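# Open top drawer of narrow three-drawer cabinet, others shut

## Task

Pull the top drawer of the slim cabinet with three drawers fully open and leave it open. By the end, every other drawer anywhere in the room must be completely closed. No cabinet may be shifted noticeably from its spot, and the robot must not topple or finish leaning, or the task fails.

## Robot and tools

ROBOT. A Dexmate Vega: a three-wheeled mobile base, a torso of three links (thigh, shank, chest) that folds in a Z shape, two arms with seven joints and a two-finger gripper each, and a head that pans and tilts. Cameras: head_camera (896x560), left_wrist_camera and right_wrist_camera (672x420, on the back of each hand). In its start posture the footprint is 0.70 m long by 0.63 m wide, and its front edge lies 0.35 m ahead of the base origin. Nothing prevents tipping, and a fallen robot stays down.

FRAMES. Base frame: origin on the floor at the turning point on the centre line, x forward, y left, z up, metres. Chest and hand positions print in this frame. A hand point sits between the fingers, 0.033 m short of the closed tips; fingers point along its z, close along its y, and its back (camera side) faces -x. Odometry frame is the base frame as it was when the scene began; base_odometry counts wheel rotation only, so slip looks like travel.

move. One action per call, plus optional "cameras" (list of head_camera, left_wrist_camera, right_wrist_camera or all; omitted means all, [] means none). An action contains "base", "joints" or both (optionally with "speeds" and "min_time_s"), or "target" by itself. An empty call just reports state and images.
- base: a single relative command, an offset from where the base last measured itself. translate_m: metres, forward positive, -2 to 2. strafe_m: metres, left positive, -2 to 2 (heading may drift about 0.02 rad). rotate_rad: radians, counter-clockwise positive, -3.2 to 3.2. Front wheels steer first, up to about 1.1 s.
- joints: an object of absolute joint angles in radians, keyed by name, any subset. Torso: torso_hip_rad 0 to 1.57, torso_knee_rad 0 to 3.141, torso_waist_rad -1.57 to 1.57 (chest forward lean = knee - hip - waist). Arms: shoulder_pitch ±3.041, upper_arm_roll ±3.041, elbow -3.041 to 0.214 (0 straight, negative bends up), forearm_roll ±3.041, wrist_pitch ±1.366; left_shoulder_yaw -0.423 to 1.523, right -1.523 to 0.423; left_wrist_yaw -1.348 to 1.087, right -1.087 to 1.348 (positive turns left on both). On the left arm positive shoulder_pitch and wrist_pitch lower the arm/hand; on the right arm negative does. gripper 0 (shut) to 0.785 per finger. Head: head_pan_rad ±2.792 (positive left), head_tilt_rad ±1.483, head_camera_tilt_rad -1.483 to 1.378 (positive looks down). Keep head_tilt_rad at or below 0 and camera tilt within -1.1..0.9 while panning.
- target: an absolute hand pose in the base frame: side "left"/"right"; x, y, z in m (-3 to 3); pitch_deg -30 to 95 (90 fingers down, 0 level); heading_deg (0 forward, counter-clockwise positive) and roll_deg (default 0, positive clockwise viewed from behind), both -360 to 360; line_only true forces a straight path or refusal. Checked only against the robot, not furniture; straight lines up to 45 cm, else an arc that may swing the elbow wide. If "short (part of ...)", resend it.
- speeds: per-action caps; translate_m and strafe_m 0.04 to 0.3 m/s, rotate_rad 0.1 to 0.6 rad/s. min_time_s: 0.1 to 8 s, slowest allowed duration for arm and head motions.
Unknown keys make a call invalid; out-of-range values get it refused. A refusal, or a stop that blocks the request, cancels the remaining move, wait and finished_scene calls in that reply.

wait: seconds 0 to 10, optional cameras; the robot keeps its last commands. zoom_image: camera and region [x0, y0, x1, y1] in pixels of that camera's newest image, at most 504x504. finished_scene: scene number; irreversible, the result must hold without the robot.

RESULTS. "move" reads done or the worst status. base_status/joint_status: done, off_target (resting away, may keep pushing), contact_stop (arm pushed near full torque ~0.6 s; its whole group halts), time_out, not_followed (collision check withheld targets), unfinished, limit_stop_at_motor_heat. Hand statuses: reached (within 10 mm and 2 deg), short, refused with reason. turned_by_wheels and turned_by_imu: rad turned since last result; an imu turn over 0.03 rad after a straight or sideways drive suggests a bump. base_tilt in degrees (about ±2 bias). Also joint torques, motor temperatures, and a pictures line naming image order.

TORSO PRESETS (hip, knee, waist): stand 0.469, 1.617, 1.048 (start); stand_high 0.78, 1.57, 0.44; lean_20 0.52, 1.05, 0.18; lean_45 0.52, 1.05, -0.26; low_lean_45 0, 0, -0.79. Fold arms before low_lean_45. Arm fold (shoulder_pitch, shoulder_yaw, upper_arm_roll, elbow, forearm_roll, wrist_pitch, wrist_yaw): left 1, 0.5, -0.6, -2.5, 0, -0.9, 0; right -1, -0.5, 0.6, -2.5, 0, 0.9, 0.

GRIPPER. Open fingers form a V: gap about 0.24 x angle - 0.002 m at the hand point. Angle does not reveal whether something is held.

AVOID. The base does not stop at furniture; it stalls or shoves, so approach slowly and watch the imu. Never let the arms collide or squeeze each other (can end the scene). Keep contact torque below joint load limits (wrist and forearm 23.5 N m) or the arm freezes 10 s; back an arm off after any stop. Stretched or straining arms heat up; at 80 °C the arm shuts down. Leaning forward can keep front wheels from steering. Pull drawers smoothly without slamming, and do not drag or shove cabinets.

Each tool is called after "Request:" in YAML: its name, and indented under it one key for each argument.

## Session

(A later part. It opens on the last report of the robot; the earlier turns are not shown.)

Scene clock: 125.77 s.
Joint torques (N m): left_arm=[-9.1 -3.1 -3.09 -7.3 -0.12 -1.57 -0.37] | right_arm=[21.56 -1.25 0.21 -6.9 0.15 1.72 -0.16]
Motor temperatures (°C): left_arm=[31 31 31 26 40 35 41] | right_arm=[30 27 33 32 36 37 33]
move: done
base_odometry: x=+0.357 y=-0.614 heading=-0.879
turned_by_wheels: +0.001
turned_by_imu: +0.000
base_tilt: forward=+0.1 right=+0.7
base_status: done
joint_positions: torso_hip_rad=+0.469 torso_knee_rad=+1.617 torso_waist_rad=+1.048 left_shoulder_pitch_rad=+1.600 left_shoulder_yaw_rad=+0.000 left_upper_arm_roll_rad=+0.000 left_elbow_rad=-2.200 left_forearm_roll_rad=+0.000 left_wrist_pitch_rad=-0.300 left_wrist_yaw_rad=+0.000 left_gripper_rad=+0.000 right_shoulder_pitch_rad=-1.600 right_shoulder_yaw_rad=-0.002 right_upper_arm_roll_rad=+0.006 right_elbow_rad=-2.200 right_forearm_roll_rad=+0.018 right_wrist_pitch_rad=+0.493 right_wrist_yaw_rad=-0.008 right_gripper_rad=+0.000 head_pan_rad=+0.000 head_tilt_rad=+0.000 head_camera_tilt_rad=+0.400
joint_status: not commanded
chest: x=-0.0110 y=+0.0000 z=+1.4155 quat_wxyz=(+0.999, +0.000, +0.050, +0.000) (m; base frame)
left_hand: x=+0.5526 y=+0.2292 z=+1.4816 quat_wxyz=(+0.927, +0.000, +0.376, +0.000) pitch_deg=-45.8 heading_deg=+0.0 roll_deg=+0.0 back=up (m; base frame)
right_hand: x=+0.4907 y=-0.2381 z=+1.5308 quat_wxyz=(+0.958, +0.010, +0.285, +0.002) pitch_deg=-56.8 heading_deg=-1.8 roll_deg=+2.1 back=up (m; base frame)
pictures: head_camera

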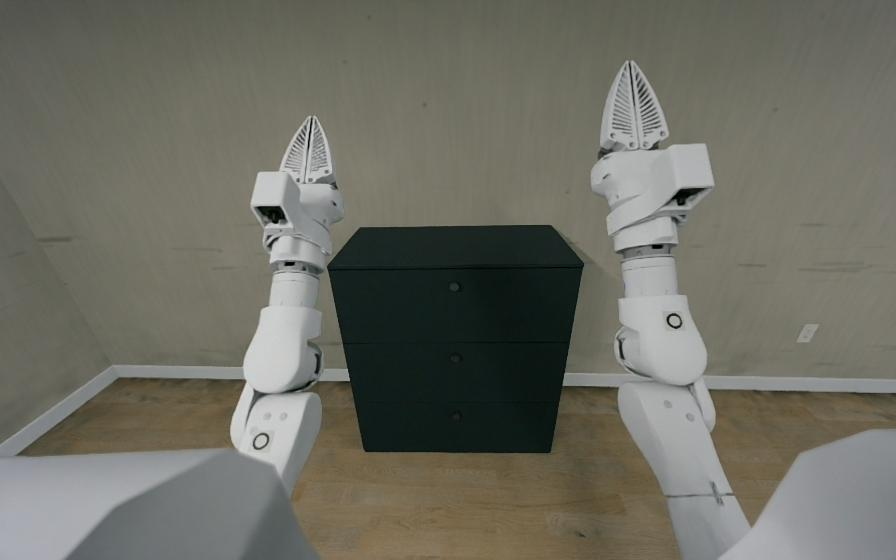

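Request:
move:
  base: {"strafe_m": -0.13}
  cameras: []

Request:
move:
  target: {"side": "left", "x": 0.6, "y": 0.12, "z": 0.96, "pitch_deg": 0, "heading_deg": 0, "roll_deg": 0}
  cameras: ["head_camera", "left_wrist_camera"]

Scene clock: 129.40 s.
Joint torques (N m): left_arm=[-10.05 -0.62 -3.1 -7.94 0.15 -2.05 -0.31] | right_arm=[21.02 -1.54 0.59 -6.88 0.14 1.79 -0.05]
Motor temperatures (°C): left_arm=[31 31 31 26 40 35 41] | right_arm=[30 27 33 32 36 37 33]
move: done
base_odometry: x=+0.257 y=-0.697 heading=-0.880
turned_by_wheels: -0.002
turned_by_imu: +0.004
base_tilt: forward=+0.1 right=+0.8
base_status: done
joint_positions: torso_hip_rad=+0.469 torso_knee_rad=+1.617 torso_waist_rad=+1.048 left_shoulder_pitch_rad=+1.600 left_shoulder_yaw_rad=+0.000 left_upper_arm_roll_rad=+0.000 left_elbow_rad=-2.200 left_forearm_roll_rad=+0.000 left_wrist_pitch_rad=-0.300 left_wrist_yaw_rad=+0.000 left_gripper_rad=+0.000 right_shoulder_pitch_rad=-1.600 right_shoulder_yaw_rad=-0.002 right_upper_arm_roll_rad=+0.006 right_elbow_rad=-2.200 right_forearm_roll_rad=+0.018 right_wrist_pitch_rad=+0.493 right_wrist_yaw_rad=-0.008 right_gripper_rad=+0.000 head_pan_rad=+0.000 head_tilt_rad=+0.000 head_camera_tilt_rad=+0.400
joint_status: not commanded
chest: x=-0.0111 y=+0.0000 z=+1.4155 quat_wxyz=(+0.999, +0.000, +0.050, +0.000) (m; base frame)
left_hand: x=+0.5525 y=+0.2292 z=+1.4816 quat_wxyz=(+0.927, +0.000, +0.376, +0.000) pitch_deg=-45.8 heading_deg=+0.0 roll_deg=+0.0 back=up (m; base frame)
right_hand: x=+0.4906 y=-0.2381 z=+1.5309 quat_wxyz=(+0.958, +0.010, +0.285, +0.002) pitch_deg=-56.9 heading_deg=-1.8 roll_deg=+2.1 back=up (m; base frame)
pictures: none
No camera images: "cameras" was empty.

Scene clock: 133.30 s.
Joint torques (N m): left_arm=[-17.82 1.75 -1.49 -7.13 1.04 -2.91 0.17] | right_arm=[22 -0.82 0.54 -7.6 0.03 1.92 -0.14]
Motor temperatures (°C): left_arm=[31 31 31 26 40 35 41] | right_arm=[30 27 33 32 36 37 33]
move: done
base_odometry: x=+0.257 y=-0.697 heading=-0.880
turned_by_wheels: +0.000
turned_by_imu: +0.000
base_tilt: forward=+0.0 right=+0.8
base_status: not commanded
joint_positions: torso_hip_rad=+0.469 torso_knee_rad=+1.617 torso_waist_rad=+1.048 left_shoulder_pitch_rad=+1.573 left_shoulder_yaw_rad=+0.347 left_upper_arm_roll_rad=+0.662 left_elbow_rad=-1.477 left_forearm_roll_rad=-0.222 left_wrist_pitch_rad=-0.389 left_wrist_yaw_rad=+0.626 left_gripper_rad=+0.000 right_shoulder_pitch_rad=-1.600 right_shoulder_yaw_rad=-0.002 right_upper_arm_roll_rad=+0.006 right_elbow_rad=-2.200 right_forearm_roll_rad=+0.018 right_wrist_pitch_rad=+0.493 right_wrist_yaw_rad=-0.008 right_gripper_rad=+0.000 head_pan_rad=+0.000 head_tilt_rad=+0.000 head_camera_tilt_rad=+0.400
joint_status: not commanded
chest: x=-0.0111 y=+0.0000 z=+1.4155 quat_wxyz=(+0.999, +0.000, +0.050, +0.000) (m; base frame)
left_hand: x=+0.6010 y=+0.1195 z=+0.9627 quat_wxyz=(+0.708, -0.001, +0.706, -0.001) pitch_deg=-0.2 heading_deg=-0.1 roll_deg=-0.2 back=up (m; base frame)
left_hand_status: reached (checked arc [a long move; over the whole arc the hand travels 0.56 m to end 0.54 m from its start, up to 0.08 m off the straight line; left_elbow_rad turns most, 0.73 rad; on the way or at its end the hand turns up to 46 deg from its attitude at the start], planned for 2.6 s): 3 mm and 0.3 deg off.
right_hand: x=+0.4906 y=-0.2381 z=+1.5309 quat_wxyz=(+0.958, +0.010, +0.285, +0.002) pitch_deg=-56.9 heading_deg=-1.8 roll_deg=+2.1 back=up (m; base frame)
pictures: head_camera, left_wrist_camera

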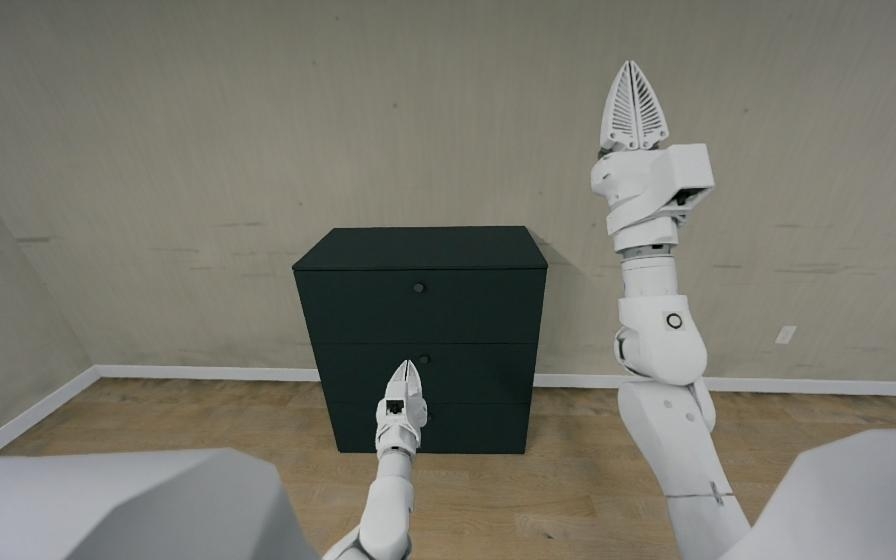

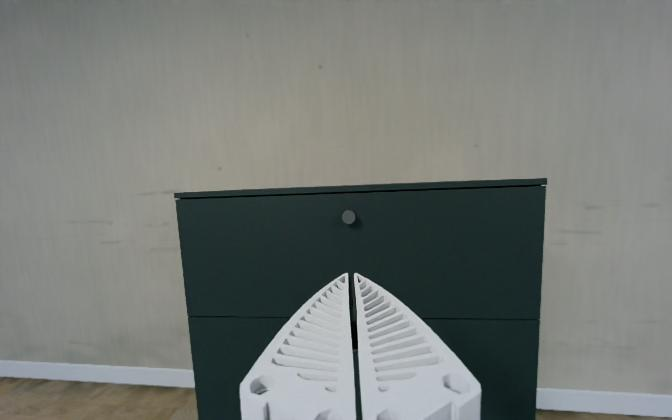

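Request:
move:
  base: {"translate_m": 0.3}
  joints: {"left_gripper_rad": 0.3}
  speeds: {"translate_m": 0.2}
  cameras: ["head_camera", "left_wrist_camera"]

Request:
zoom_image:
  camera: "left_wrist_camera"
  region: [230, 100, 470, 340]

Scene clock: 137.20 s.
Joint torques (N m): left_arm=[-15.75 2.74 -1.75 -6.29 1.21 -2.37 -0.03] | right_arm=[21.59 -0.73 0.44 -7.24 0.1 1.22 0.02]
Motor temperatures (°C): left_arm=[31 31 31 26 40 35 41] | right_arm=[30 27 33 32 36 37 33]
move: done
base_odometry: x=+0.448 y=-0.928 heading=-0.880
turned_by_wheels: +0.000
turned_by_imu: -0.003
base_tilt: forward=+0.1 right=+0.8
base_status: done
joint_positions: torso_hip_rad=+0.469 torso_knee_rad=+1.617 torso_waist_rad=+1.048 left_shoulder_pitch_rad=+1.573 left_shoulder_yaw_rad=+0.349 left_upper_arm_roll_rad=+0.665 left_elbow_rad=-1.473 left_forearm_roll_rad=-0.223 left_wrist_pitch_rad=-0.389 left_wrist_yaw_rad=+0.629 left_gripper_rad=+0.300 right_shoulder_pitch_rad=-1.600 right_shoulder_yaw_rad=-0.002 right_upper_arm_roll_rad=+0.006 right_elbow_rad=-2.200 right_forearm_roll_rad=+0.018 right_wrist_pitch_rad=+0.493 right_wrist_yaw_rad=-0.008 right_gripper_rad=+0.000 head_pan_rad=+0.000 head_tilt_rad=+0.000 head_camera_tilt_rad=+0.400
joint_status: all done
chest: x=-0.0110 y=+0.0000 z=+1.4155 quat_wxyz=(+0.999, +0.000, +0.050, +0.000) (m; base frame)
left_hand: x=+0.6000 y=+0.1201 z=+0.9598 quat_wxyz=(+0.707, +0.000, +0.707, +0.000) pitch_deg=+0.0 heading_deg=+0.0 roll_deg=+0.0 back=up (m; base frame)
right_hand: x=+0.4906 y=-0.2381 z=+1.5309 quat_wxyz=(+0.958, +0.010, +0.285, +0.002) pitch_deg=-56.9 heading_deg=-1.8 roll_deg=+2.1 back=up (m; base frame)
pictures: head_camera, left_wrist_camera

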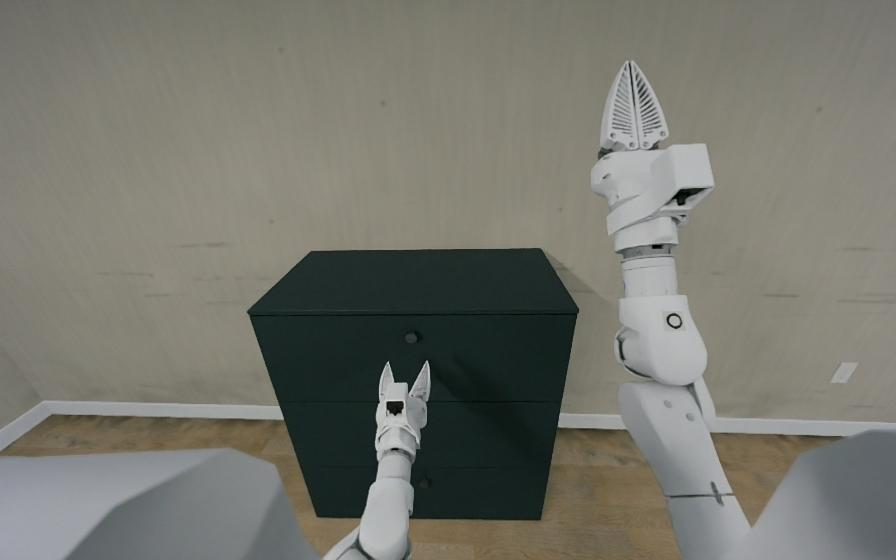

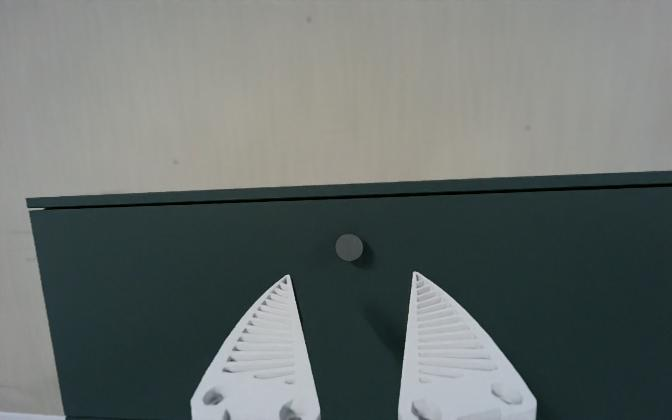

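Scaled by 2.100 from the camera's 672x420 image, which has a finer 960x600 frame.

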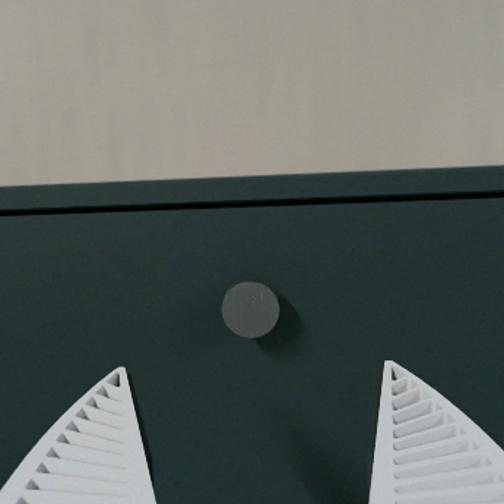

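Request:
move:
  target: {"side": "left", "x": 0.73, "y": 0.117, "z": 0.952, "pitch_deg": 0, "heading_deg": 0, "roll_deg": 0}
  cameras: ["head_camera", "left_wrist_camera"]

Request:
zoom_image:
  camera: "left_wrist_camera"
  region: [230, 150, 470, 390]

Scene clock: 141.10 s.
Joint torques (N m): left_arm=[-25.83 -4.48 -7.55 -5.29 0.43 -2.2 -0.29] | right_arm=[20.93 -1.75 0.23 -7.32 0.17 1.95 0.14]
Motor temperatures (°C): left_arm=[32 31 31 26 40 35 41] | right_arm=[30 27 33 32 36 37 33]
move: done
base_odometry: x=+0.448 y=-0.928 heading=-0.880
turned_by_wheels: +0.000
turned_by_imu: +0.000
base_tilt: forward=+0.0 right=+0.8
base_status: not commanded
joint_positions: torso_hip_rad=+0.469 torso_knee_rad=+1.617 torso_waist_rad=+1.048 left_shoulder_pitch_rad=+1.179 left_shoulder_yaw_rad=+0.121 left_upper_arm_roll_rad=+0.657 left_elbow_rad=-0.844 left_forearm_roll_rad=-0.316 left_wrist_pitch_rad=-0.540 left_wrist_yaw_rad=+0.450 left_gripper_rad=+0.300 right_shoulder_pitch_rad=-1.600 right_shoulder_yaw_rad=-0.002 right_upper_arm_roll_rad=+0.006 right_elbow_rad=-2.200 right_forearm_roll_rad=+0.018 right_wrist_pitch_rad=+0.493 right_wrist_yaw_rad=-0.008 right_gripper_rad=+0.000 head_pan_rad=+0.000 head_tilt_rad=+0.000 head_camera_tilt_rad=+0.400
joint_status: not commanded
chest: x=-0.0110 y=+0.0000 z=+1.4155 quat_wxyz=(+0.999, +0.000, +0.050, +0.000) (m; base frame)
left_hand: x=+0.7293 y=+0.1170 z=+0.9516 quat_wxyz=(+0.707, +0.000, +0.707, +0.000) pitch_deg=+0.0 heading_deg=+0.0 roll_deg=+0.0 back=up (m; base frame)
left_hand_status: reached (straight line, planned for 2.3 s): 1 mm and 0.0 deg off.
right_hand: x=+0.4906 y=-0.2381 z=+1.5309 quat_wxyz=(+0.958, +0.010, +0.285, +0.002) pitch_deg=-56.9 heading_deg=-1.8 roll_deg=+2.1 back=up (m; base frame)
pictures: head_camera, left_wrist_camera

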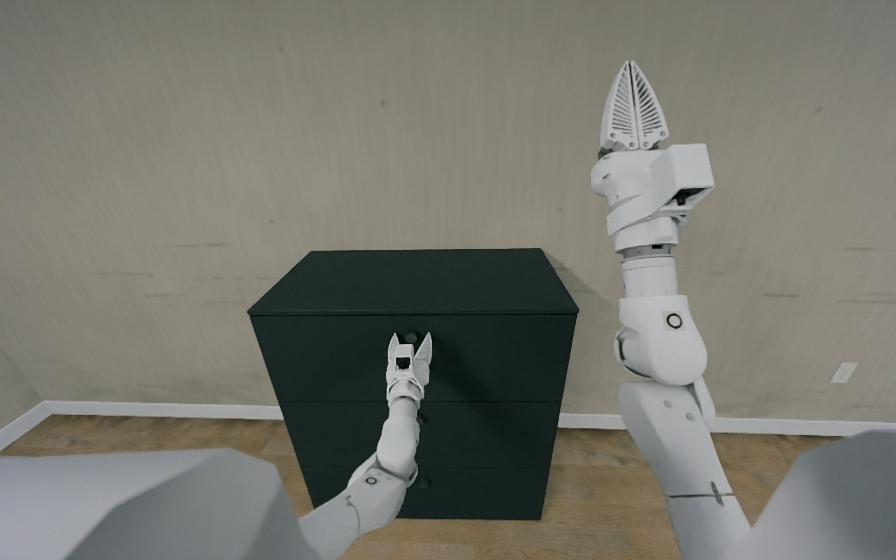

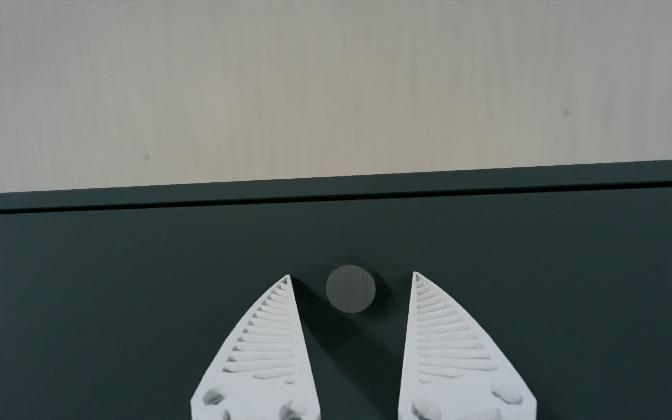

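Scaled by 2.100 from the camera's 672x420 image, which has a finer 960x600 frame.

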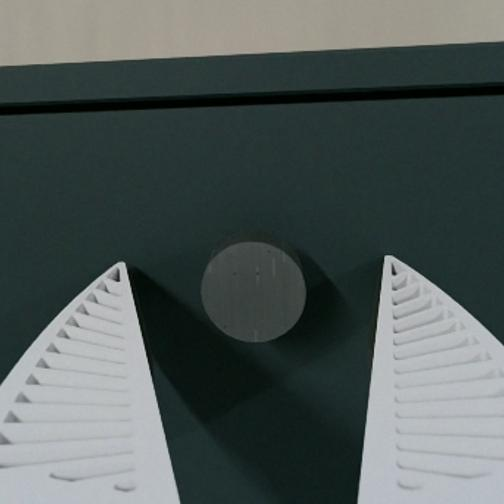

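Request:
move:
  target: {"side": "left", "x": 0.745, "y": 0.117, "z": 0.949, "pitch_deg": 0, "heading_deg": 0, "roll_deg": 0}
  cameras: ["left_wrist_camera"]

Request:
move:
  joints: {"left_gripper_rad": 0.0}
  cameras: ["left_wrist_camera"]

Request:
move:
  base: {"translate_m": -0.1}
  speeds: {"translate_m": 0.1}
  cameras: ["left_wrist_camera", "head_camera"]

Scene clock: 143.57 s.
Joint torques (N m): left_arm=[-63.44 3.05 -20.07 -9.91 -2.58 -1.22 1.22] | right_arm=[20.78 -0.79 0.36 -6.86 0 1.65 -0.12]
Motor temperatures (°C): left_arm=[32 31 31 27 40 35 41] | right_arm=[30 27 33 32 36 37 33]
move: done
base_odometry: x=+0.448 y=-0.928 heading=-0.880
turned_by_wheels: +0.000
turned_by_imu: +0.001
base_tilt: forward=+0.0 right=+0.8
base_status: not commanded
joint_positions: torso_hip_rad=+0.469 torso_knee_rad=+1.617 torso_waist_rad=+1.048 left_shoulder_pitch_rad=+1.097 left_shoulder_yaw_rad=+0.057 left_upper_arm_roll_rad=+0.654 left_elbow_rad=-0.651 left_forearm_roll_rad=-0.331 left_wrist_pitch_rad=-0.621 left_wrist_yaw_rad=+0.406 left_gripper_rad=+0.300 right_shoulder_pitch_rad=-1.600 right_shoulder_yaw_rad=-0.002 right_upper_arm_roll_rad=+0.006 right_elbow_rad=-2.200 right_forearm_roll_rad=+0.018 right_wrist_pitch_rad=+0.493 right_wrist_yaw_rad=-0.008 right_gripper_rad=+0.000 head_pan_rad=+0.000 head_tilt_rad=+0.000 head_camera_tilt_rad=+0.400
joint_status: not commanded
chest: x=-0.0119 y=+0.0000 z=+1.4155 quat_wxyz=(+0.999, +0.000, +0.050, +0.000) (m; base frame)
left_hand: x=+0.7433 y=+0.1160 z=+0.9483 quat_wxyz=(+0.707, +0.001, +0.707, +0.000) pitch_deg=+0.1 heading_deg=-0.1 roll_deg=+0.1 back=up (m; base frame)
left_hand_status: reached (straight line, planned for 0.9 s): 2 mm and 0.1 deg off.
right_hand: x=+0.4897 y=-0.2381 z=+1.5314 quat_wxyz=(+0.959, +0.010, +0.285, +0.002) pitch_deg=-56.9 heading_deg=-1.8 roll_deg=+2.1 back=up (m; base frame)
pictures: left_wrist_camera

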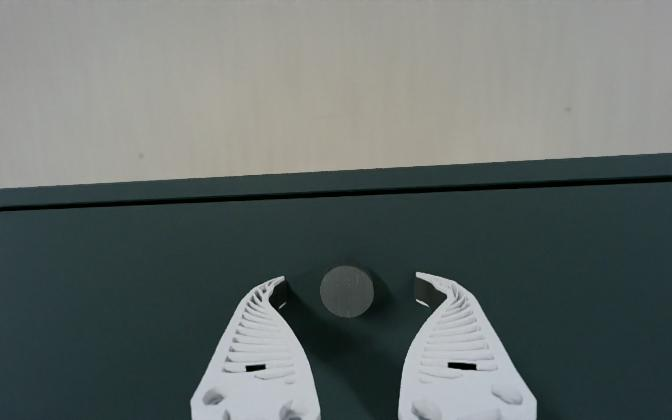

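Scene clock: 145.10 s.
Joint torques (N m): left_arm=[-53.73 -12.34 -4.7 -13.02 3.58 -2.41 -3.49] | right_arm=[20.79 -2.1 0.4 -7.03 -0.06 1.81 -0.08]
Motor temperatures (°C): left_arm=[32 31 31 27 40 35 41] | right_arm=[30 27 33 32 36 37 33]
move: done
base_odometry: x=+0.448 y=-0.928 heading=-0.879
turned_by_wheels: +0.000
turned_by_imu: +0.001
base_tilt: forward=+0.1 right=+0.7
base_status: not commanded
joint_positions: torso_hip_rad=+0.469 torso_knee_rad=+1.617 torso_waist_rad=+1.048 left_shoulder_pitch_rad=+1.095 left_shoulder_yaw_rad=+0.057 left_upper_arm_roll_rad=+0.652 left_elbow_rad=-0.647 left_forearm_roll_rad=-0.333 left_wrist_pitch_rad=-0.622 left_wrist_yaw_rad=+0.407 left_gripper_rad=+0.000 right_shoulder_pitch_rad=-1.600 right_shoulder_yaw_rad=-0.002 right_upper_arm_roll_rad=+0.006 right_elbow_rad=-2.200 right_forearm_roll_rad=+0.018 right_wrist_pitch_rad=+0.493 right_wrist_yaw_rad=-0.008 right_gripper_rad=+0.000 head_pan_rad=+0.000 head_tilt_rad=+0.000 head_camera_tilt_rad=+0.400
joint_status: all done
chest: x=-0.0118 y=+0.0000 z=+1.4155 quat_wxyz=(+0.999, +0.000, +0.050, +0.000) (m; base frame)
left_hand: x=+0.7439 y=+0.1181 z=+0.9480 quat_wxyz=(+0.707, -0.001, +0.708, +0.001) pitch_deg=+0.1 heading_deg=+0.1 roll_deg=+0.0 back=up (m; base frame)
right_hand: x=+0.4898 y=-0.2381 z=+1.5313 quat_wxyz=(+0.959, +0.010, +0.285, +0.002) pitch_deg=-56.9 heading_deg=-1.8 roll_deg=+2.1 back=up (m; base frame)
pictures: left_wrist_camera

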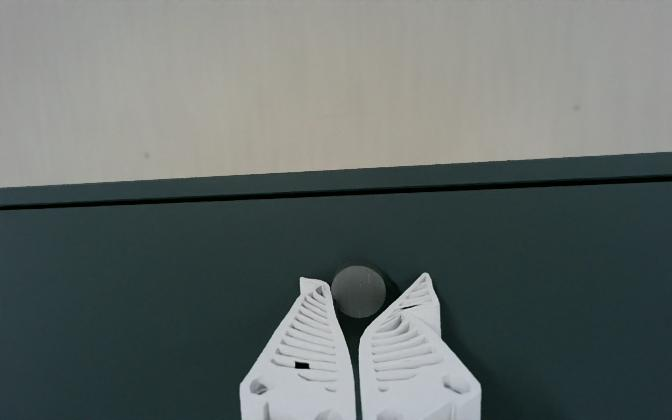

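Scene clock: 147.10 s.
Joint torques (N m): left_arm=[-25.87 -3.85 -5 -6.18 0.76 -3.29 0.14] | right_arm=[22.1 -1.09 0.52 -6.52 0.17 1.61 0]
Motor temperatures (°C): left_arm=[32 31 31 27 40 35 41] | right_arm=[30 27 33 32 36 37 33]
move: done
base_odometry: x=+0.384 y=-0.851 heading=-0.880
turned_by_wheels: -0.001
turned_by_imu: -0.002
base_tilt: forward=+0.1 right=+0.8
base_status: done
joint_positions: torso_hip_rad=+0.469 torso_knee_rad=+1.617 torso_waist_rad=+1.048 left_shoulder_pitch_rad=+1.094 left_shoulder_yaw_rad=+0.056 left_upper_arm_roll_rad=+0.652 left_elbow_rad=-0.647 left_forearm_roll_rad=-0.332 left_wrist_pitch_rad=-0.622 left_wrist_yaw_rad=+0.406 left_gripper_rad=+0.000 right_shoulder_pitch_rad=-1.600 right_shoulder_yaw_rad=-0.002 right_upper_arm_roll_rad=+0.006 right_elbow_rad=-2.200 right_forearm_roll_rad=+0.018 right_wrist_pitch_rad=+0.493 right_wrist_yaw_rad=-0.008 right_gripper_rad=+0.000 head_pan_rad=+0.000 head_tilt_rad=+0.000 head_camera_tilt_rad=+0.400
joint_status: not commanded
chest: x=-0.0111 y=+0.0000 z=+1.4155 quat_wxyz=(+0.999, +0.000, +0.050, +0.000) (m; base frame)
left_hand: x=+0.7448 y=+0.1170 z=+0.9487 quat_wxyz=(+0.707, +0.000, +0.707, +0.000) pitch_deg=+0.0 heading_deg=+0.0 roll_deg=+0.0 back=up (m; base frame)
right_hand: x=+0.4906 y=-0.2381 z=+1.5309 quat_wxyz=(+0.958, +0.010, +0.285, +0.002) pitch_deg=-56.9 heading_deg=-1.8 roll_deg=+2.1 back=up (m; base frame)
pictures: head_camera, left_wrist_camera

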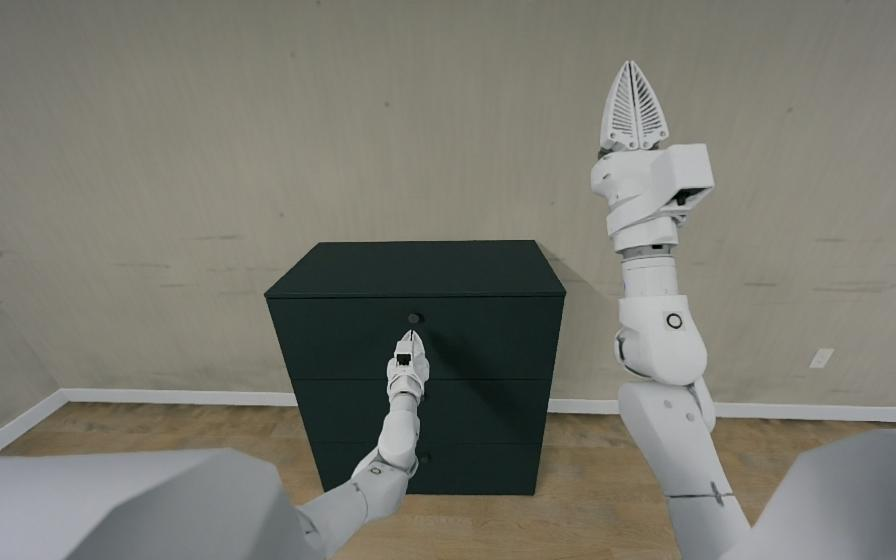

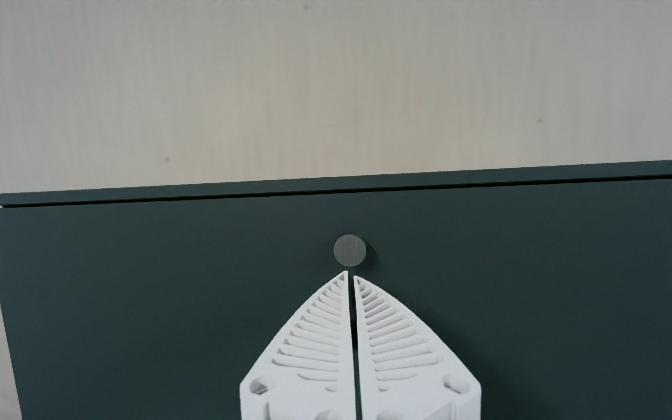

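Request:
move:
  target: {"side": "left", "x": 0.71, "y": 0.117, "z": 0.948, "pitch_deg": 0, "heading_deg": 0, "roll_deg": 0}
  cameras: []

Request:
move:
  base: {"translate_m": 0.1}
  joints: {"left_gripper_rad": 0.25}
  speeds: {"translate_m": 0.1}
  cameras: ["left_wrist_camera"]

Request:
zoom_image:
  camera: "left_wrist_camera"
  region: [230, 150, 470, 390]

Scene clock: 150.03 s.
Joint torques (N m): left_arm=[-13.18 -1.7 -0.82 -7.12 1.43 -2.37 0.33] | right_arm=[22.12 -0.78 0.61 -7.53 -0.02 1.29 -0.16]
Motor temperatures (°C): left_arm=[32 31 31 27 40 35 41] | right_arm=[30 27 33 32 36 37 33]
move: done
base_odometry: x=+0.384 y=-0.851 heading=-0.880
turned_by_wheels: +0.000
turned_by_imu: +0.000
base_tilt: forward=+0.1 right=+0.7
base_status: not commanded
joint_positions: torso_hip_rad=+0.469 torso_knee_rad=+1.617 torso_waist_rad=+1.048 left_shoulder_pitch_rad=+1.240 left_shoulder_yaw_rad=+0.155 left_upper_arm_roll_rad=+0.663 left_elbow_rad=-0.938 left_forearm_roll_rad=-0.304 left_wrist_pitch_rad=-0.521 left_wrist_yaw_rad=+0.479 left_gripper_rad=+0.000 right_shoulder_pitch_rad=-1.600 right_shoulder_yaw_rad=-0.002 right_upper_arm_roll_rad=+0.006 right_elbow_rad=-2.200 right_forearm_roll_rad=+0.018 right_wrist_pitch_rad=+0.493 right_wrist_yaw_rad=-0.008 right_gripper_rad=+0.000 head_pan_rad=+0.000 head_tilt_rad=+0.000 head_camera_tilt_rad=+0.400
joint_status: not commanded
chest: x=-0.0111 y=+0.0000 z=+1.4155 quat_wxyz=(+0.999, +0.000, +0.050, +0.000) (m; base frame)
left_hand: x=+0.7106 y=+0.1171 z=+0.9479 quat_wxyz=(+0.707, +0.000, +0.707, +0.000) pitch_deg=+0.0 heading_deg=+0.0 roll_deg=+0.0 back=up (m; base frame)
left_hand_status: reached (straight line, planned for 1.3 s): 1 mm and 0.0 deg off.
right_hand: x=+0.4906 y=-0.2381 z=+1.5309 quat_wxyz=(+0.958, +0.010, +0.285, +0.002) pitch_deg=-56.9 heading_deg=-1.8 roll_deg=+2.1 back=up (m; base frame)
pictures: none
No camera images: "cameras" was empty.

Scene clock: 152.03 s.
Joint torques (N m): left_arm=[-14.15 0.74 -0.95 -5.84 1.06 -3.18 0.16] | right_arm=[21.79 -0.87 0.63 -7.43 0 1.77 -0.16]
Motor temperatures (°C): left_arm=[32 31 31 27 40 35 41] | right_arm=[30 27 33 32 36 37 33]
move: done
base_odometry: x=+0.448 y=-0.928 heading=-0.880
turned_by_wheels: +0.000
turned_by_imu: +0.001
base_tilt: forward=+0.0 right=+0.8
base_status: done
joint_positions: torso_hip_rad=+0.469 torso_knee_rad=+1.617 torso_waist_rad=+1.048 left_shoulder_pitch_rad=+1.242 left_shoulder_yaw_rad=+0.156 left_upper_arm_roll_rad=+0.663 left_elbow_rad=-0.942 left_forearm_roll_rad=-0.303 left_wrist_pitch_rad=-0.519 left_wrist_yaw_rad=+0.480 left_gripper_rad=+0.250 right_shoulder_pitch_rad=-1.600 right_shoulder_yaw_rad=-0.002 right_upper_arm_roll_rad=+0.006 right_elbow_rad=-2.200 right_forearm_roll_rad=+0.018 right_wrist_pitch_rad=+0.493 right_wrist_yaw_rad=-0.008 right_gripper_rad=+0.000 head_pan_rad=+0.000 head_tilt_rad=+0.000 head_camera_tilt_rad=+0.400
joint_status: all done
chest: x=-0.0110 y=+0.0000 z=+1.4155 quat_wxyz=(+0.999, +0.000, +0.050, +0.000) (m; base frame)
left_hand: x=+0.7101 y=+0.1171 z=+0.9479 quat_wxyz=(+0.707, +0.000, +0.707, +0.000) pitch_deg=+0.0 heading_deg=+0.0 roll_deg=+0.0 back=up (m; base frame)
right_hand: x=+0.4906 y=-0.2381 z=+1.5309 quat_wxyz=(+0.958, +0.010, +0.285, +0.002) pitch_deg=-56.9 heading_deg=-1.8 roll_deg=+2.1 back=up (m; base frame)
pictures: left_wrist_camera

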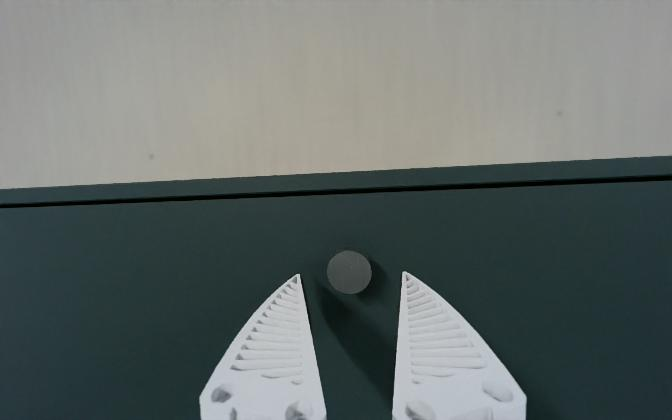

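Scaled by 2.100 from the camera's 672x420 image, which has a finer 960x600 frame.

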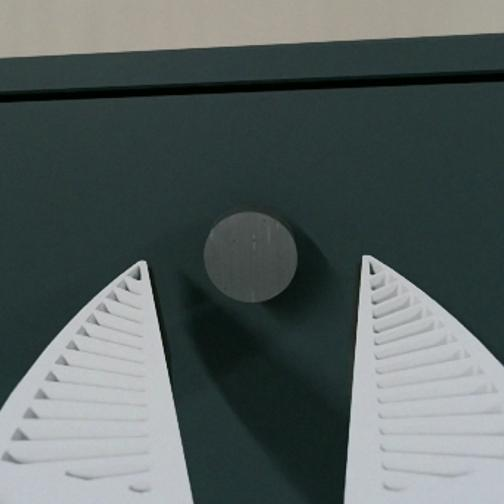

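Request:
move:
  target: {"side": "left", "x": 0.738, "y": 0.117, "z": 0.948, "pitch_deg": 0, "heading_deg": 0, "roll_deg": 0}
  cameras: ["left_wrist_camera"]

Request:
move:
  joints: {"left_gripper_rad": 0.07}
  cameras: ["left_wrist_camera"]

Request:
zoom_image:
  camera: "left_wrist_camera"
  region: [230, 150, 470, 390]

Scene clock: 154.63 s.
Joint torques (N m): left_arm=[-54.89 -1.11 -16.97 -9.36 -1.46 -3.25 0.8] | right_arm=[21.46 -0.15 0.05 -7.06 0.16 1.44 -0.2]
Motor temperatures (°C): left_arm=[32 31 31 27 40 35 41] | right_arm=[30 27 33 32 36 37 33]
move: done
base_odometry: x=+0.447 y=-0.928 heading=-0.880
turned_by_wheels: +0.000
turned_by_imu: +0.000
base_tilt: forward=+0.0 right=+0.8
base_status: not commanded
joint_positions: torso_hip_rad=+0.469 torso_knee_rad=+1.617 torso_waist_rad=+1.048 left_shoulder_pitch_rad=+1.130 left_shoulder_yaw_rad=+0.081 left_upper_arm_roll_rad=+0.658 left_elbow_rad=-0.718 left_forearm_roll_rad=-0.326 left_wrist_pitch_rad=-0.597 left_wrist_yaw_rad=+0.424 left_gripper_rad=+0.250 right_shoulder_pitch_rad=-1.600 right_shoulder_yaw_rad=-0.002 right_upper_arm_roll_rad=+0.006 right_elbow_rad=-2.200 right_forearm_roll_rad=+0.018 right_wrist_pitch_rad=+0.493 right_wrist_yaw_rad=-0.008 right_gripper_rad=+0.000 head_pan_rad=+0.000 head_tilt_rad=+0.000 head_camera_tilt_rad=+0.400
joint_status: not commanded
chest: x=-0.0116 y=+0.0000 z=+1.4155 quat_wxyz=(+0.999, +0.000, +0.050, +0.000) (m; base frame)
left_hand: x=+0.7365 y=+0.1163 z=+0.9471 quat_wxyz=(+0.707, +0.001, +0.708, +0.000) pitch_deg=+0.1 heading_deg=-0.1 roll_deg=+0.1 back=up (m; base frame)
left_hand_status: reached (straight line, planned for 1.0 s): 2 mm and 0.1 deg off.
right_hand: x=+0.4900 y=-0.2381 z=+1.5312 quat_wxyz=(+0.959, +0.010, +0.285, +0.002) pitch_deg=-56.9 heading_deg=-1.8 roll_deg=+2.1 back=up (m; base frame)
pictures: left_wrist_camera

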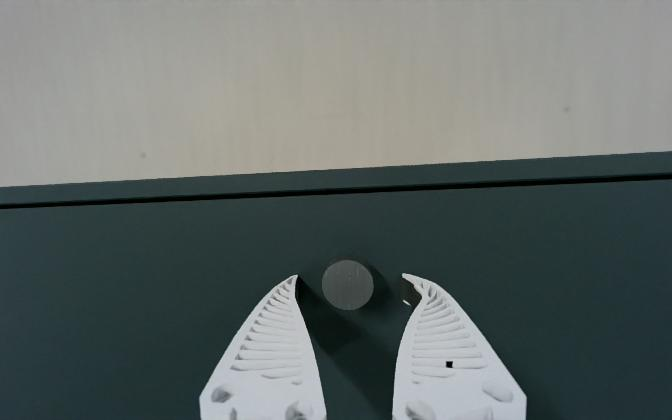

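Scene clock: 155.80 s.
Joint torques (N m): left_arm=[-56.37 -3.62 -12.81 -11.41 0.26 -2.67 -0.64] | right_arm=[21.94 -0.32 0.34 -6.96 0.16 1.62 0.01]
Motor temperatures (°C): left_arm=[33 31 31 27 40 35 41] | right_arm=[30 27 33 32 36 37 33]
move: done
base_odometry: x=+0.447 y=-0.928 heading=-0.880
turned_by_wheels: +0.000
turned_by_imu: +0.000
base_tilt: forward=+0.1 right=+0.7
base_status: not commanded
joint_positions: torso_hip_rad=+0.469 torso_knee_rad=+1.617 torso_waist_rad=+1.048 left_shoulder_pitch_rad=+1.128 left_shoulder_yaw_rad=+0.080 left_upper_arm_roll_rad=+0.658 left_elbow_rad=-0.715 left_forearm_roll_rad=-0.327 left_wrist_pitch_rad=-0.598 left_wrist_yaw_rad=+0.423 left_gripper_rad=+0.070 right_shoulder_pitch_rad=-1.600 right_shoulder_yaw_rad=-0.002 right_upper_arm_roll_rad=+0.006 right_elbow_rad=-2.200 right_forearm_roll_rad=+0.018 right_wrist_pitch_rad=+0.493 right_wrist_yaw_rad=-0.008 right_gripper_rad=+0.000 head_pan_rad=+0.000 head_tilt_rad=+0.000 head_camera_tilt_rad=+0.400
joint_status: all done
chest: x=-0.0117 y=+0.0000 z=+1.4155 quat_wxyz=(+0.999, +0.000, +0.050, +0.000) (m; base frame)
left_hand: x=+0.7368 y=+0.1169 z=+0.9470 quat_wxyz=(+0.707, +0.000, +0.708, +0.000) pitch_deg=+0.1 heading_deg=+0.0 roll_deg=+0.1 back=up (m; base frame)
right_hand: x=+0.4899 y=-0.2381 z=+1.5313 quat_wxyz=(+0.959, +0.010, +0.285, +0.002) pitch_deg=-56.9 heading_deg=-1.8 roll_deg=+2.1 back=up (m; base frame)
pictures: left_wrist_camera

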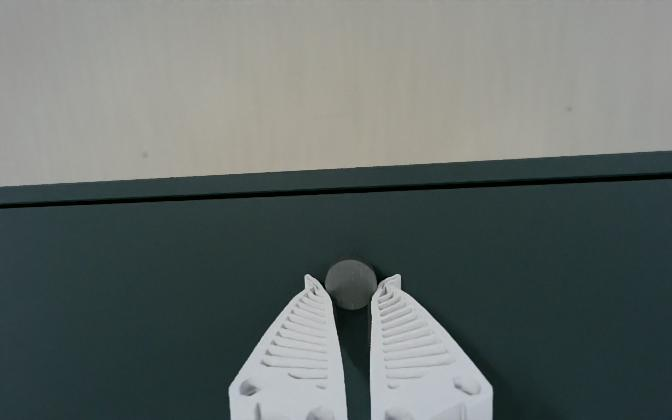

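Scaled by 2.100 from the camera's 672x420 image, which has a finer 960x600 frame.

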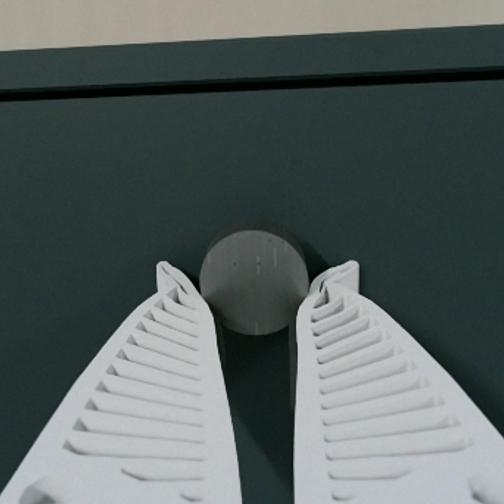

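Request:
move:
  base: {"translate_m": -0.1}
  speeds: {"translate_m": 0.06}
  cameras: ["left_wrist_camera", "head_camera"]

Scene clock: 158.40 s.
Joint torques (N m): left_arm=[-26.24 -1.68 -6.54 -6.1 0.77 -2.69 -0.04] | right_arm=[21.06 -1.04 0.21 -7.41 0.1 1.58 -0.09]
Motor temperatures (°C): left_arm=[33 31 31 27 40 36 41] | right_arm=[30 27 33 32 36 37 33]
move: done
base_odometry: x=+0.384 y=-0.851 heading=-0.881
turned_by_wheels: -0.001
turned_by_imu: -0.002
base_tilt: forward=+0.1 right=+0.7
base_status: done
joint_positions: torso_hip_rad=+0.469 torso_knee_rad=+1.617 torso_waist_rad=+1.048 left_shoulder_pitch_rad=+1.127 left_shoulder_yaw_rad=+0.080 left_upper_arm_roll_rad=+0.657 left_elbow_rad=-0.715 left_forearm_roll_rad=-0.327 left_wrist_pitch_rad=-0.598 left_wrist_yaw_rad=+0.423 left_gripper_rad=+0.070 right_shoulder_pitch_rad=-1.600 right_shoulder_yaw_rad=-0.002 right_upper_arm_roll_rad=+0.006 right_elbow_rad=-2.200 right_forearm_roll_rad=+0.018 right_wrist_pitch_rad=+0.493 right_wrist_yaw_rad=-0.008 right_gripper_rad=+0.000 head_pan_rad=+0.000 head_tilt_rad=+0.000 head_camera_tilt_rad=+0.400
joint_status: not commanded
chest: x=-0.0112 y=+0.0000 z=+1.4155 quat_wxyz=(+0.999, +0.000, +0.050, +0.000) (m; base frame)
left_hand: x=+0.7378 y=+0.1170 z=+0.9477 quat_wxyz=(+0.707, +0.000, +0.707, +0.000) pitch_deg=+0.0 heading_deg=+0.0 roll_deg=+0.0 back=up (m; base frame)
right_hand: x=+0.4905 y=-0.2381 z=+1.5309 quat_wxyz=(+0.958, +0.010, +0.285, +0.002) pitch_deg=-56.9 heading_deg=-1.8 roll_deg=+2.1 back=up (m; base frame)
pictures: head_camera, left_wrist_camera

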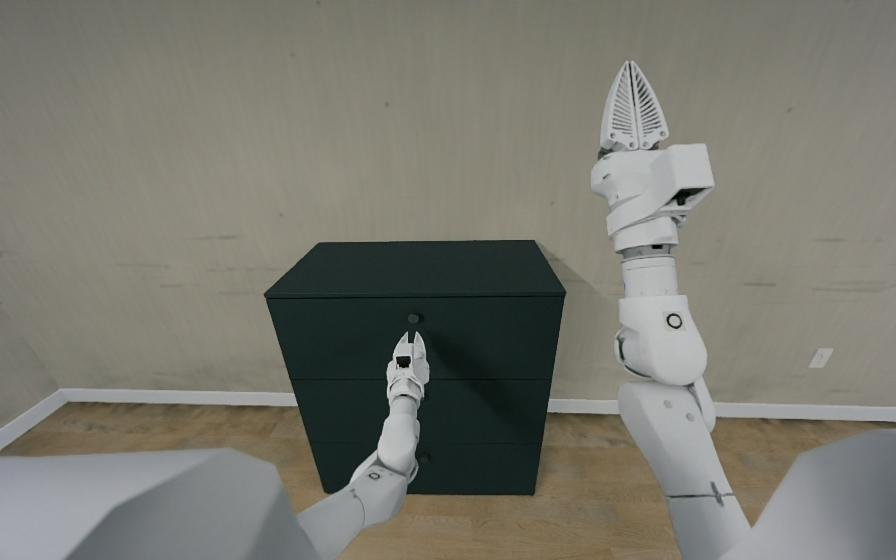

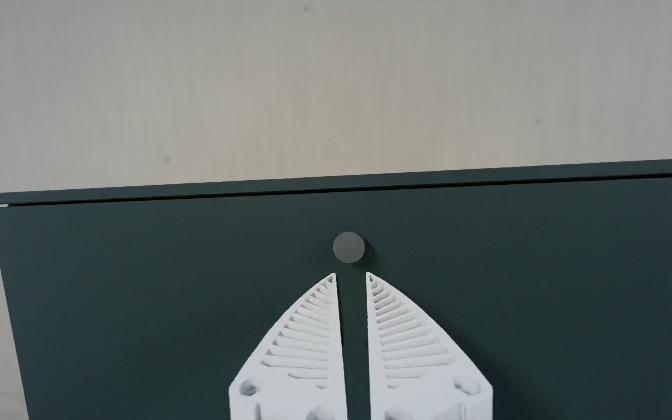

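Request:
move:
  joints: {"left_gripper_rad": 0.2}
  cameras: []

Request:
move:
  base: {"translate_m": 0.095}
  speeds: {"translate_m": 0.1}
  cameras: ["left_wrist_camera"]

Request:
move:
  joints: {"left_gripper_rad": 0.0}
  cameras: ["left_wrist_camera"]

Request:
zoom_image:
  camera: "left_wrist_camera"
  region: [230, 150, 470, 390]

Scene clock: 159.53 s.
Joint torques (N m): left_arm=[-25.96 -3.13 -6.4 -5.73 0.92 -2.11 -0.02] | right_arm=[21.29 -2.58 1.04 -6.6 -0.02 2.41 -0.18]
Motor temperatures (°C): left_arm=[33 31 31 27 40 36 41] | right_arm=[30 27 33 32 36 37 33]
move: done
base_odometry: x=+0.384 y=-0.851 heading=-0.881
turned_by_wheels: +0.000
turned_by_imu: +0.000
base_tilt: forward=+0.1 right=+0.8
base_status: not commanded
joint_positions: torso_hip_rad=+0.469 torso_knee_rad=+1.617 torso_waist_rad=+1.048 left_shoulder_pitch_rad=+1.127 left_shoulder_yaw_rad=+0.080 left_upper_arm_roll_rad=+0.657 left_elbow_rad=-0.715 left_forearm_roll_rad=-0.327 left_wrist_pitch_rad=-0.598 left_wrist_yaw_rad=+0.423 left_gripper_rad=+0.200 right_shoulder_pitch_rad=-1.600 right_shoulder_yaw_rad=-0.002 right_upper_arm_roll_rad=+0.006 right_elbow_rad=-2.200 right_forearm_roll_rad=+0.018 right_wrist_pitch_rad=+0.493 right_wrist_yaw_rad=-0.008 right_gripper_rad=+0.000 head_pan_rad=+0.000 head_tilt_rad=+0.000 head_camera_tilt_rad=+0.400
joint_status: all done
chest: x=-0.0112 y=+0.0000 z=+1.4155 quat_wxyz=(+0.999, +0.000, +0.050, +0.000) (m; base frame)
left_hand: x=+0.7378 y=+0.1170 z=+0.9477 quat_wxyz=(+0.707, +0.000, +0.707, +0.000) pitch_deg=+0.0 heading_deg=+0.0 roll_deg=+0.0 back=up (m; base frame)
right_hand: x=+0.4905 y=-0.2381 z=+1.5309 quat_wxyz=(+0.958, +0.010, +0.285, +0.002) pitch_deg=-56.9 heading_deg=-1.8 roll_deg=+2.1 back=up (m; base frame)
pictures: none
No camera images: "cameras" was empty.

Scene clock: 161.53 s.
Joint torques (N m): left_arm=[-28.66 -2.65 -6.45 -7.59 -0.26 -2.56 0.77] | right_arm=[21.53 -1 0.88 -6.39 0.16 1.1 -0.03]
Motor temperatures (°C): left_arm=[33 31 31 27 40 36 41] | right_arm=[30 27 33 32 36 37 33]
move: done
base_odometry: x=+0.444 y=-0.924 heading=-0.880
turned_by_wheels: +0.000
turned_by_imu: +0.002
base_tilt: forward=+0.0 right=+0.8
base_status: done
joint_positions: torso_hip_rad=+0.469 torso_knee_rad=+1.617 torso_waist_rad=+1.048 left_shoulder_pitch_rad=+1.127 left_shoulder_yaw_rad=+0.080 left_upper_arm_roll_rad=+0.657 left_elbow_rad=-0.715 left_forearm_roll_rad=-0.327 left_wrist_pitch_rad=-0.598 left_wrist_yaw_rad=+0.423 left_gripper_rad=+0.200 right_shoulder_pitch_rad=-1.600 right_shoulder_yaw_rad=-0.002 right_upper_arm_roll_rad=+0.006 right_elbow_rad=-2.200 right_forearm_roll_rad=+0.018 right_wrist_pitch_rad=+0.493 right_wrist_yaw_rad=-0.008 right_gripper_rad=+0.000 head_pan_rad=+0.000 head_tilt_rad=+0.000 head_camera_tilt_rad=+0.400
joint_status: not commanded
chest: x=-0.0113 y=+0.0000 z=+1.4155 quat_wxyz=(+0.999, +0.000, +0.050, +0.000) (m; base frame)
left_hand: x=+0.7377 y=+0.1168 z=+0.9477 quat_wxyz=(+0.707, +0.000, +0.707, +0.000) pitch_deg=+0.0 heading_deg=+0.0 roll_deg=+0.0 back=up (m; base frame)
right_hand: x=+0.4904 y=-0.2381 z=+1.5310 quat_wxyz=(+0.958, +0.010, +0.285, +0.002) pitch_deg=-56.9 heading_deg=-1.8 roll_deg=+2.1 back=up (m; base frame)
pictures: left_wrist_camera

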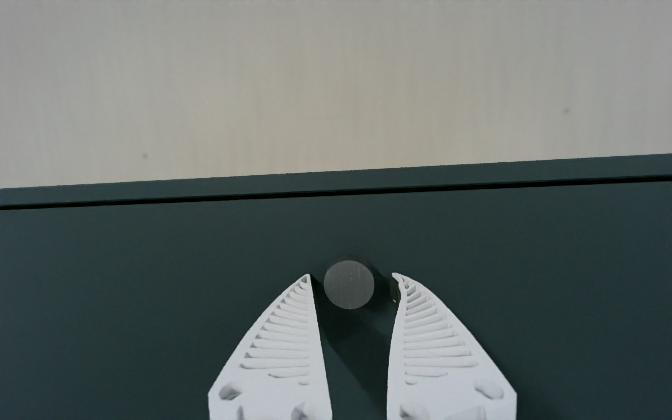

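Scene clock: 162.60 s.
Joint torques (N m): left_arm=[-30.56 -1.14 -7.83 -6.45 0.75 -2.94 0.55] | right_arm=[20.5 -0.95 0.32 -6.19 0.23 1.51 -0.22]
Motor temperatures (°C): left_arm=[33 31 31 27 40 36 41] | right_arm=[30 27 33 32 36 37 33]
move: done
base_odometry: x=+0.444 y=-0.924 heading=-0.880
turned_by_wheels: +0.000
turned_by_imu: +0.000
base_tilt: forward=+0.1 right=+0.7
base_status: not commanded
joint_positions: torso_hip_rad=+0.469 torso_knee_rad=+1.617 torso_waist_rad=+1.048 left_shoulder_pitch_rad=+1.127 left_shoulder_yaw_rad=+0.080 left_upper_arm_roll_rad=+0.658 left_elbow_rad=-0.715 left_forearm_roll_rad=-0.327 left_wrist_pitch_rad=-0.598 left_wrist_yaw_rad=+0.423 left_gripper_rad=+0.000 right_shoulder_pitch_rad=-1.600 right_shoulder_yaw_rad=-0.002 right_upper_arm_roll_rad=+0.006 right_elbow_rad=-2.200 right_forearm_roll_rad=+0.018 right_wrist_pitch_rad=+0.493 right_wrist_yaw_rad=-0.008 right_gripper_rad=+0.000 head_pan_rad=+0.000 head_tilt_rad=+0.000 head_camera_tilt_rad=+0.400
joint_status: all done
chest: x=-0.0112 y=+0.0000 z=+1.4155 quat_wxyz=(+0.999, +0.000, +0.050, +0.000) (m; base frame)
left_hand: x=+0.7376 y=+0.1167 z=+0.9476 quat_wxyz=(+0.707, +0.000, +0.707, +0.000) pitch_deg=+0.0 heading_deg=+0.0 roll_deg=+0.0 back=up (m; base frame)
right_hand: x=+0.4904 y=-0.2381 z=+1.5310 quat_wxyz=(+0.958, +0.010, +0.285, +0.002) pitch_deg=-56.9 heading_deg=-1.8 roll_deg=+2.1 back=up (m; base frame)
pictures: left_wrist_camera

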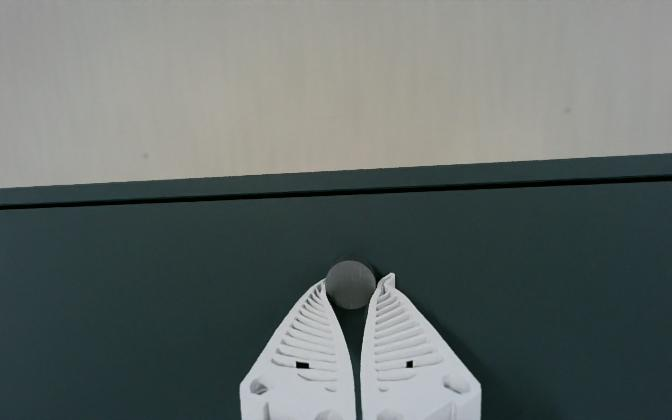

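Scaled by 2.100 from the camera's 672x420 image, which has a finer 960x600 frame.

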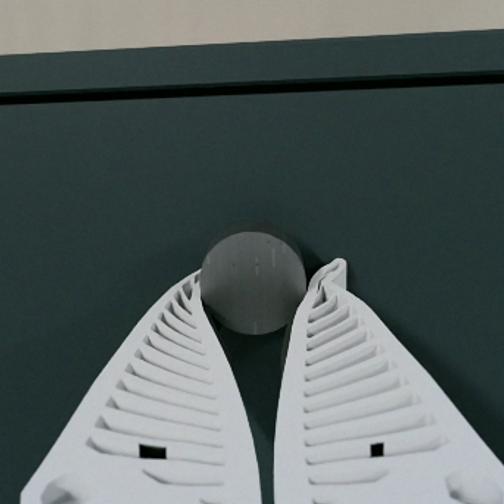

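Request:
move:
  base: {"translate_m": -0.08}
  speeds: {"translate_m": 0.06}
  cameras: ["left_wrist_camera", "head_camera"]

Scene clock: 164.70 s.
Joint torques (N m): left_arm=[-25.16 -0.75 -6.26 -5.19 1.25 -2.75 0.17] | right_arm=[20.77 0.32 0.83 -6.87 0.12 1.69 -0.05]
Motor temperatures (°C): left_arm=[33 31 31 27 40 36 41] | right_arm=[30 27 33 32 36 37 33]
move: done
base_odometry: x=+0.393 y=-0.863 heading=-0.881
turned_by_wheels: -0.001
turned_by_imu: -0.001
base_tilt: forward=+0.1 right=+0.7
base_status: done
joint_positions: torso_hip_rad=+0.469 torso_knee_rad=+1.617 torso_waist_rad=+1.048 left_shoulder_pitch_rad=+1.127 left_shoulder_yaw_rad=+0.080 left_upper_arm_roll_rad=+0.657 left_elbow_rad=-0.715 left_forearm_roll_rad=-0.327 left_wrist_pitch_rad=-0.598 left_wrist_yaw_rad=+0.423 left_gripper_rad=+0.000 right_shoulder_pitch_rad=-1.600 right_shoulder_yaw_rad=-0.002 right_upper_arm_roll_rad=+0.006 right_elbow_rad=-2.200 right_forearm_roll_rad=+0.018 right_wrist_pitch_rad=+0.493 right_wrist_yaw_rad=-0.008 right_gripper_rad=+0.000 head_pan_rad=+0.000 head_tilt_rad=+0.000 head_camera_tilt_rad=+0.400
joint_status: not commanded
chest: x=-0.0111 y=+0.0000 z=+1.4155 quat_wxyz=(+0.999, +0.000, +0.050, +0.000) (m; base frame)
left_hand: x=+0.7378 y=+0.1169 z=+0.9477 quat_wxyz=(+0.707, +0.000, +0.707, +0.000) pitch_deg=+0.0 heading_deg=+0.0 roll_deg=+0.0 back=up (m; base frame)
right_hand: x=+0.4905 y=-0.2381 z=+1.5309 quat_wxyz=(+0.958, +0.010, +0.285, +0.002) pitch_deg=-56.9 heading_deg=-1.8 roll_deg=+2.1 back=up (m; base frame)
pictures: head_camera, left_wrist_camera

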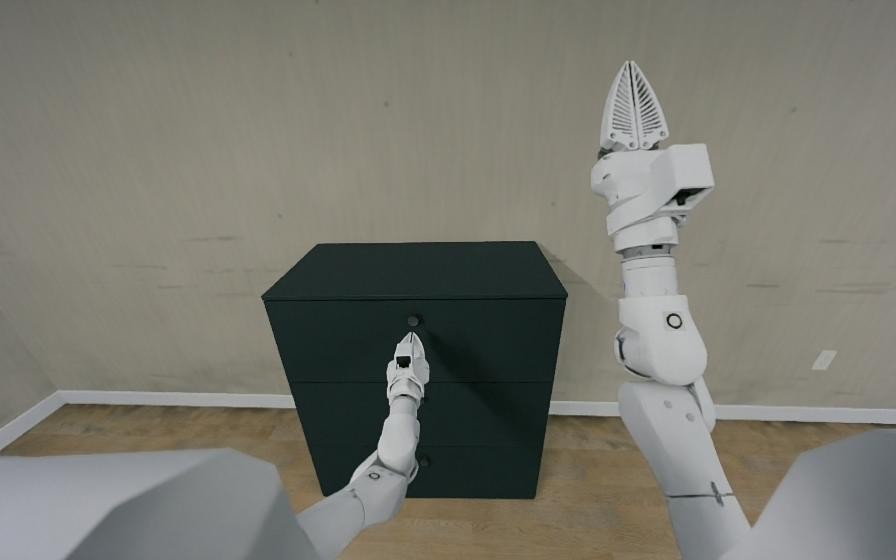

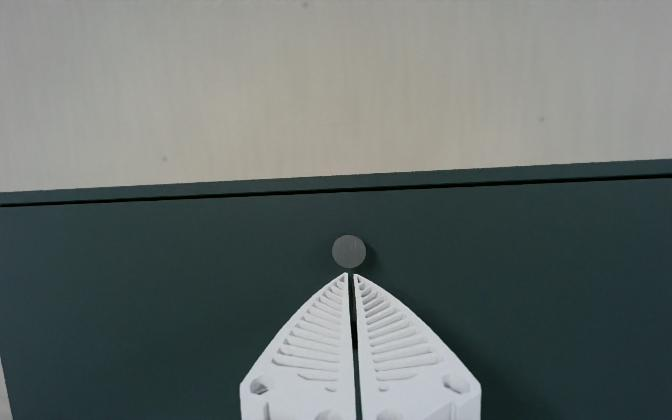

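Request:
zoom_image:
  camera: "head_camera"
  region: [390, 300, 440, 345]

Request:
zoom_image:
  camera: "left_wrist_camera"
  region: [320, 225, 380, 280]

Scaled by 10.080 from the camera's 896x560 image, which has a finer 960x600 frame.

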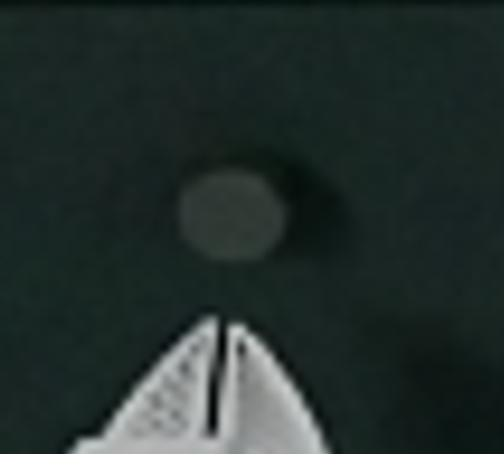

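Scaled by 8.400 from the camera's 672x420 image, which has a finer 960x600 frame.

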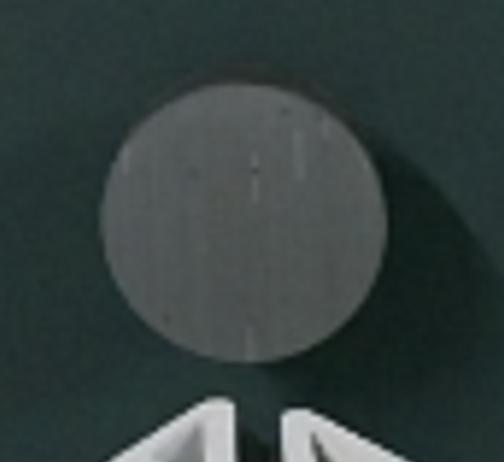

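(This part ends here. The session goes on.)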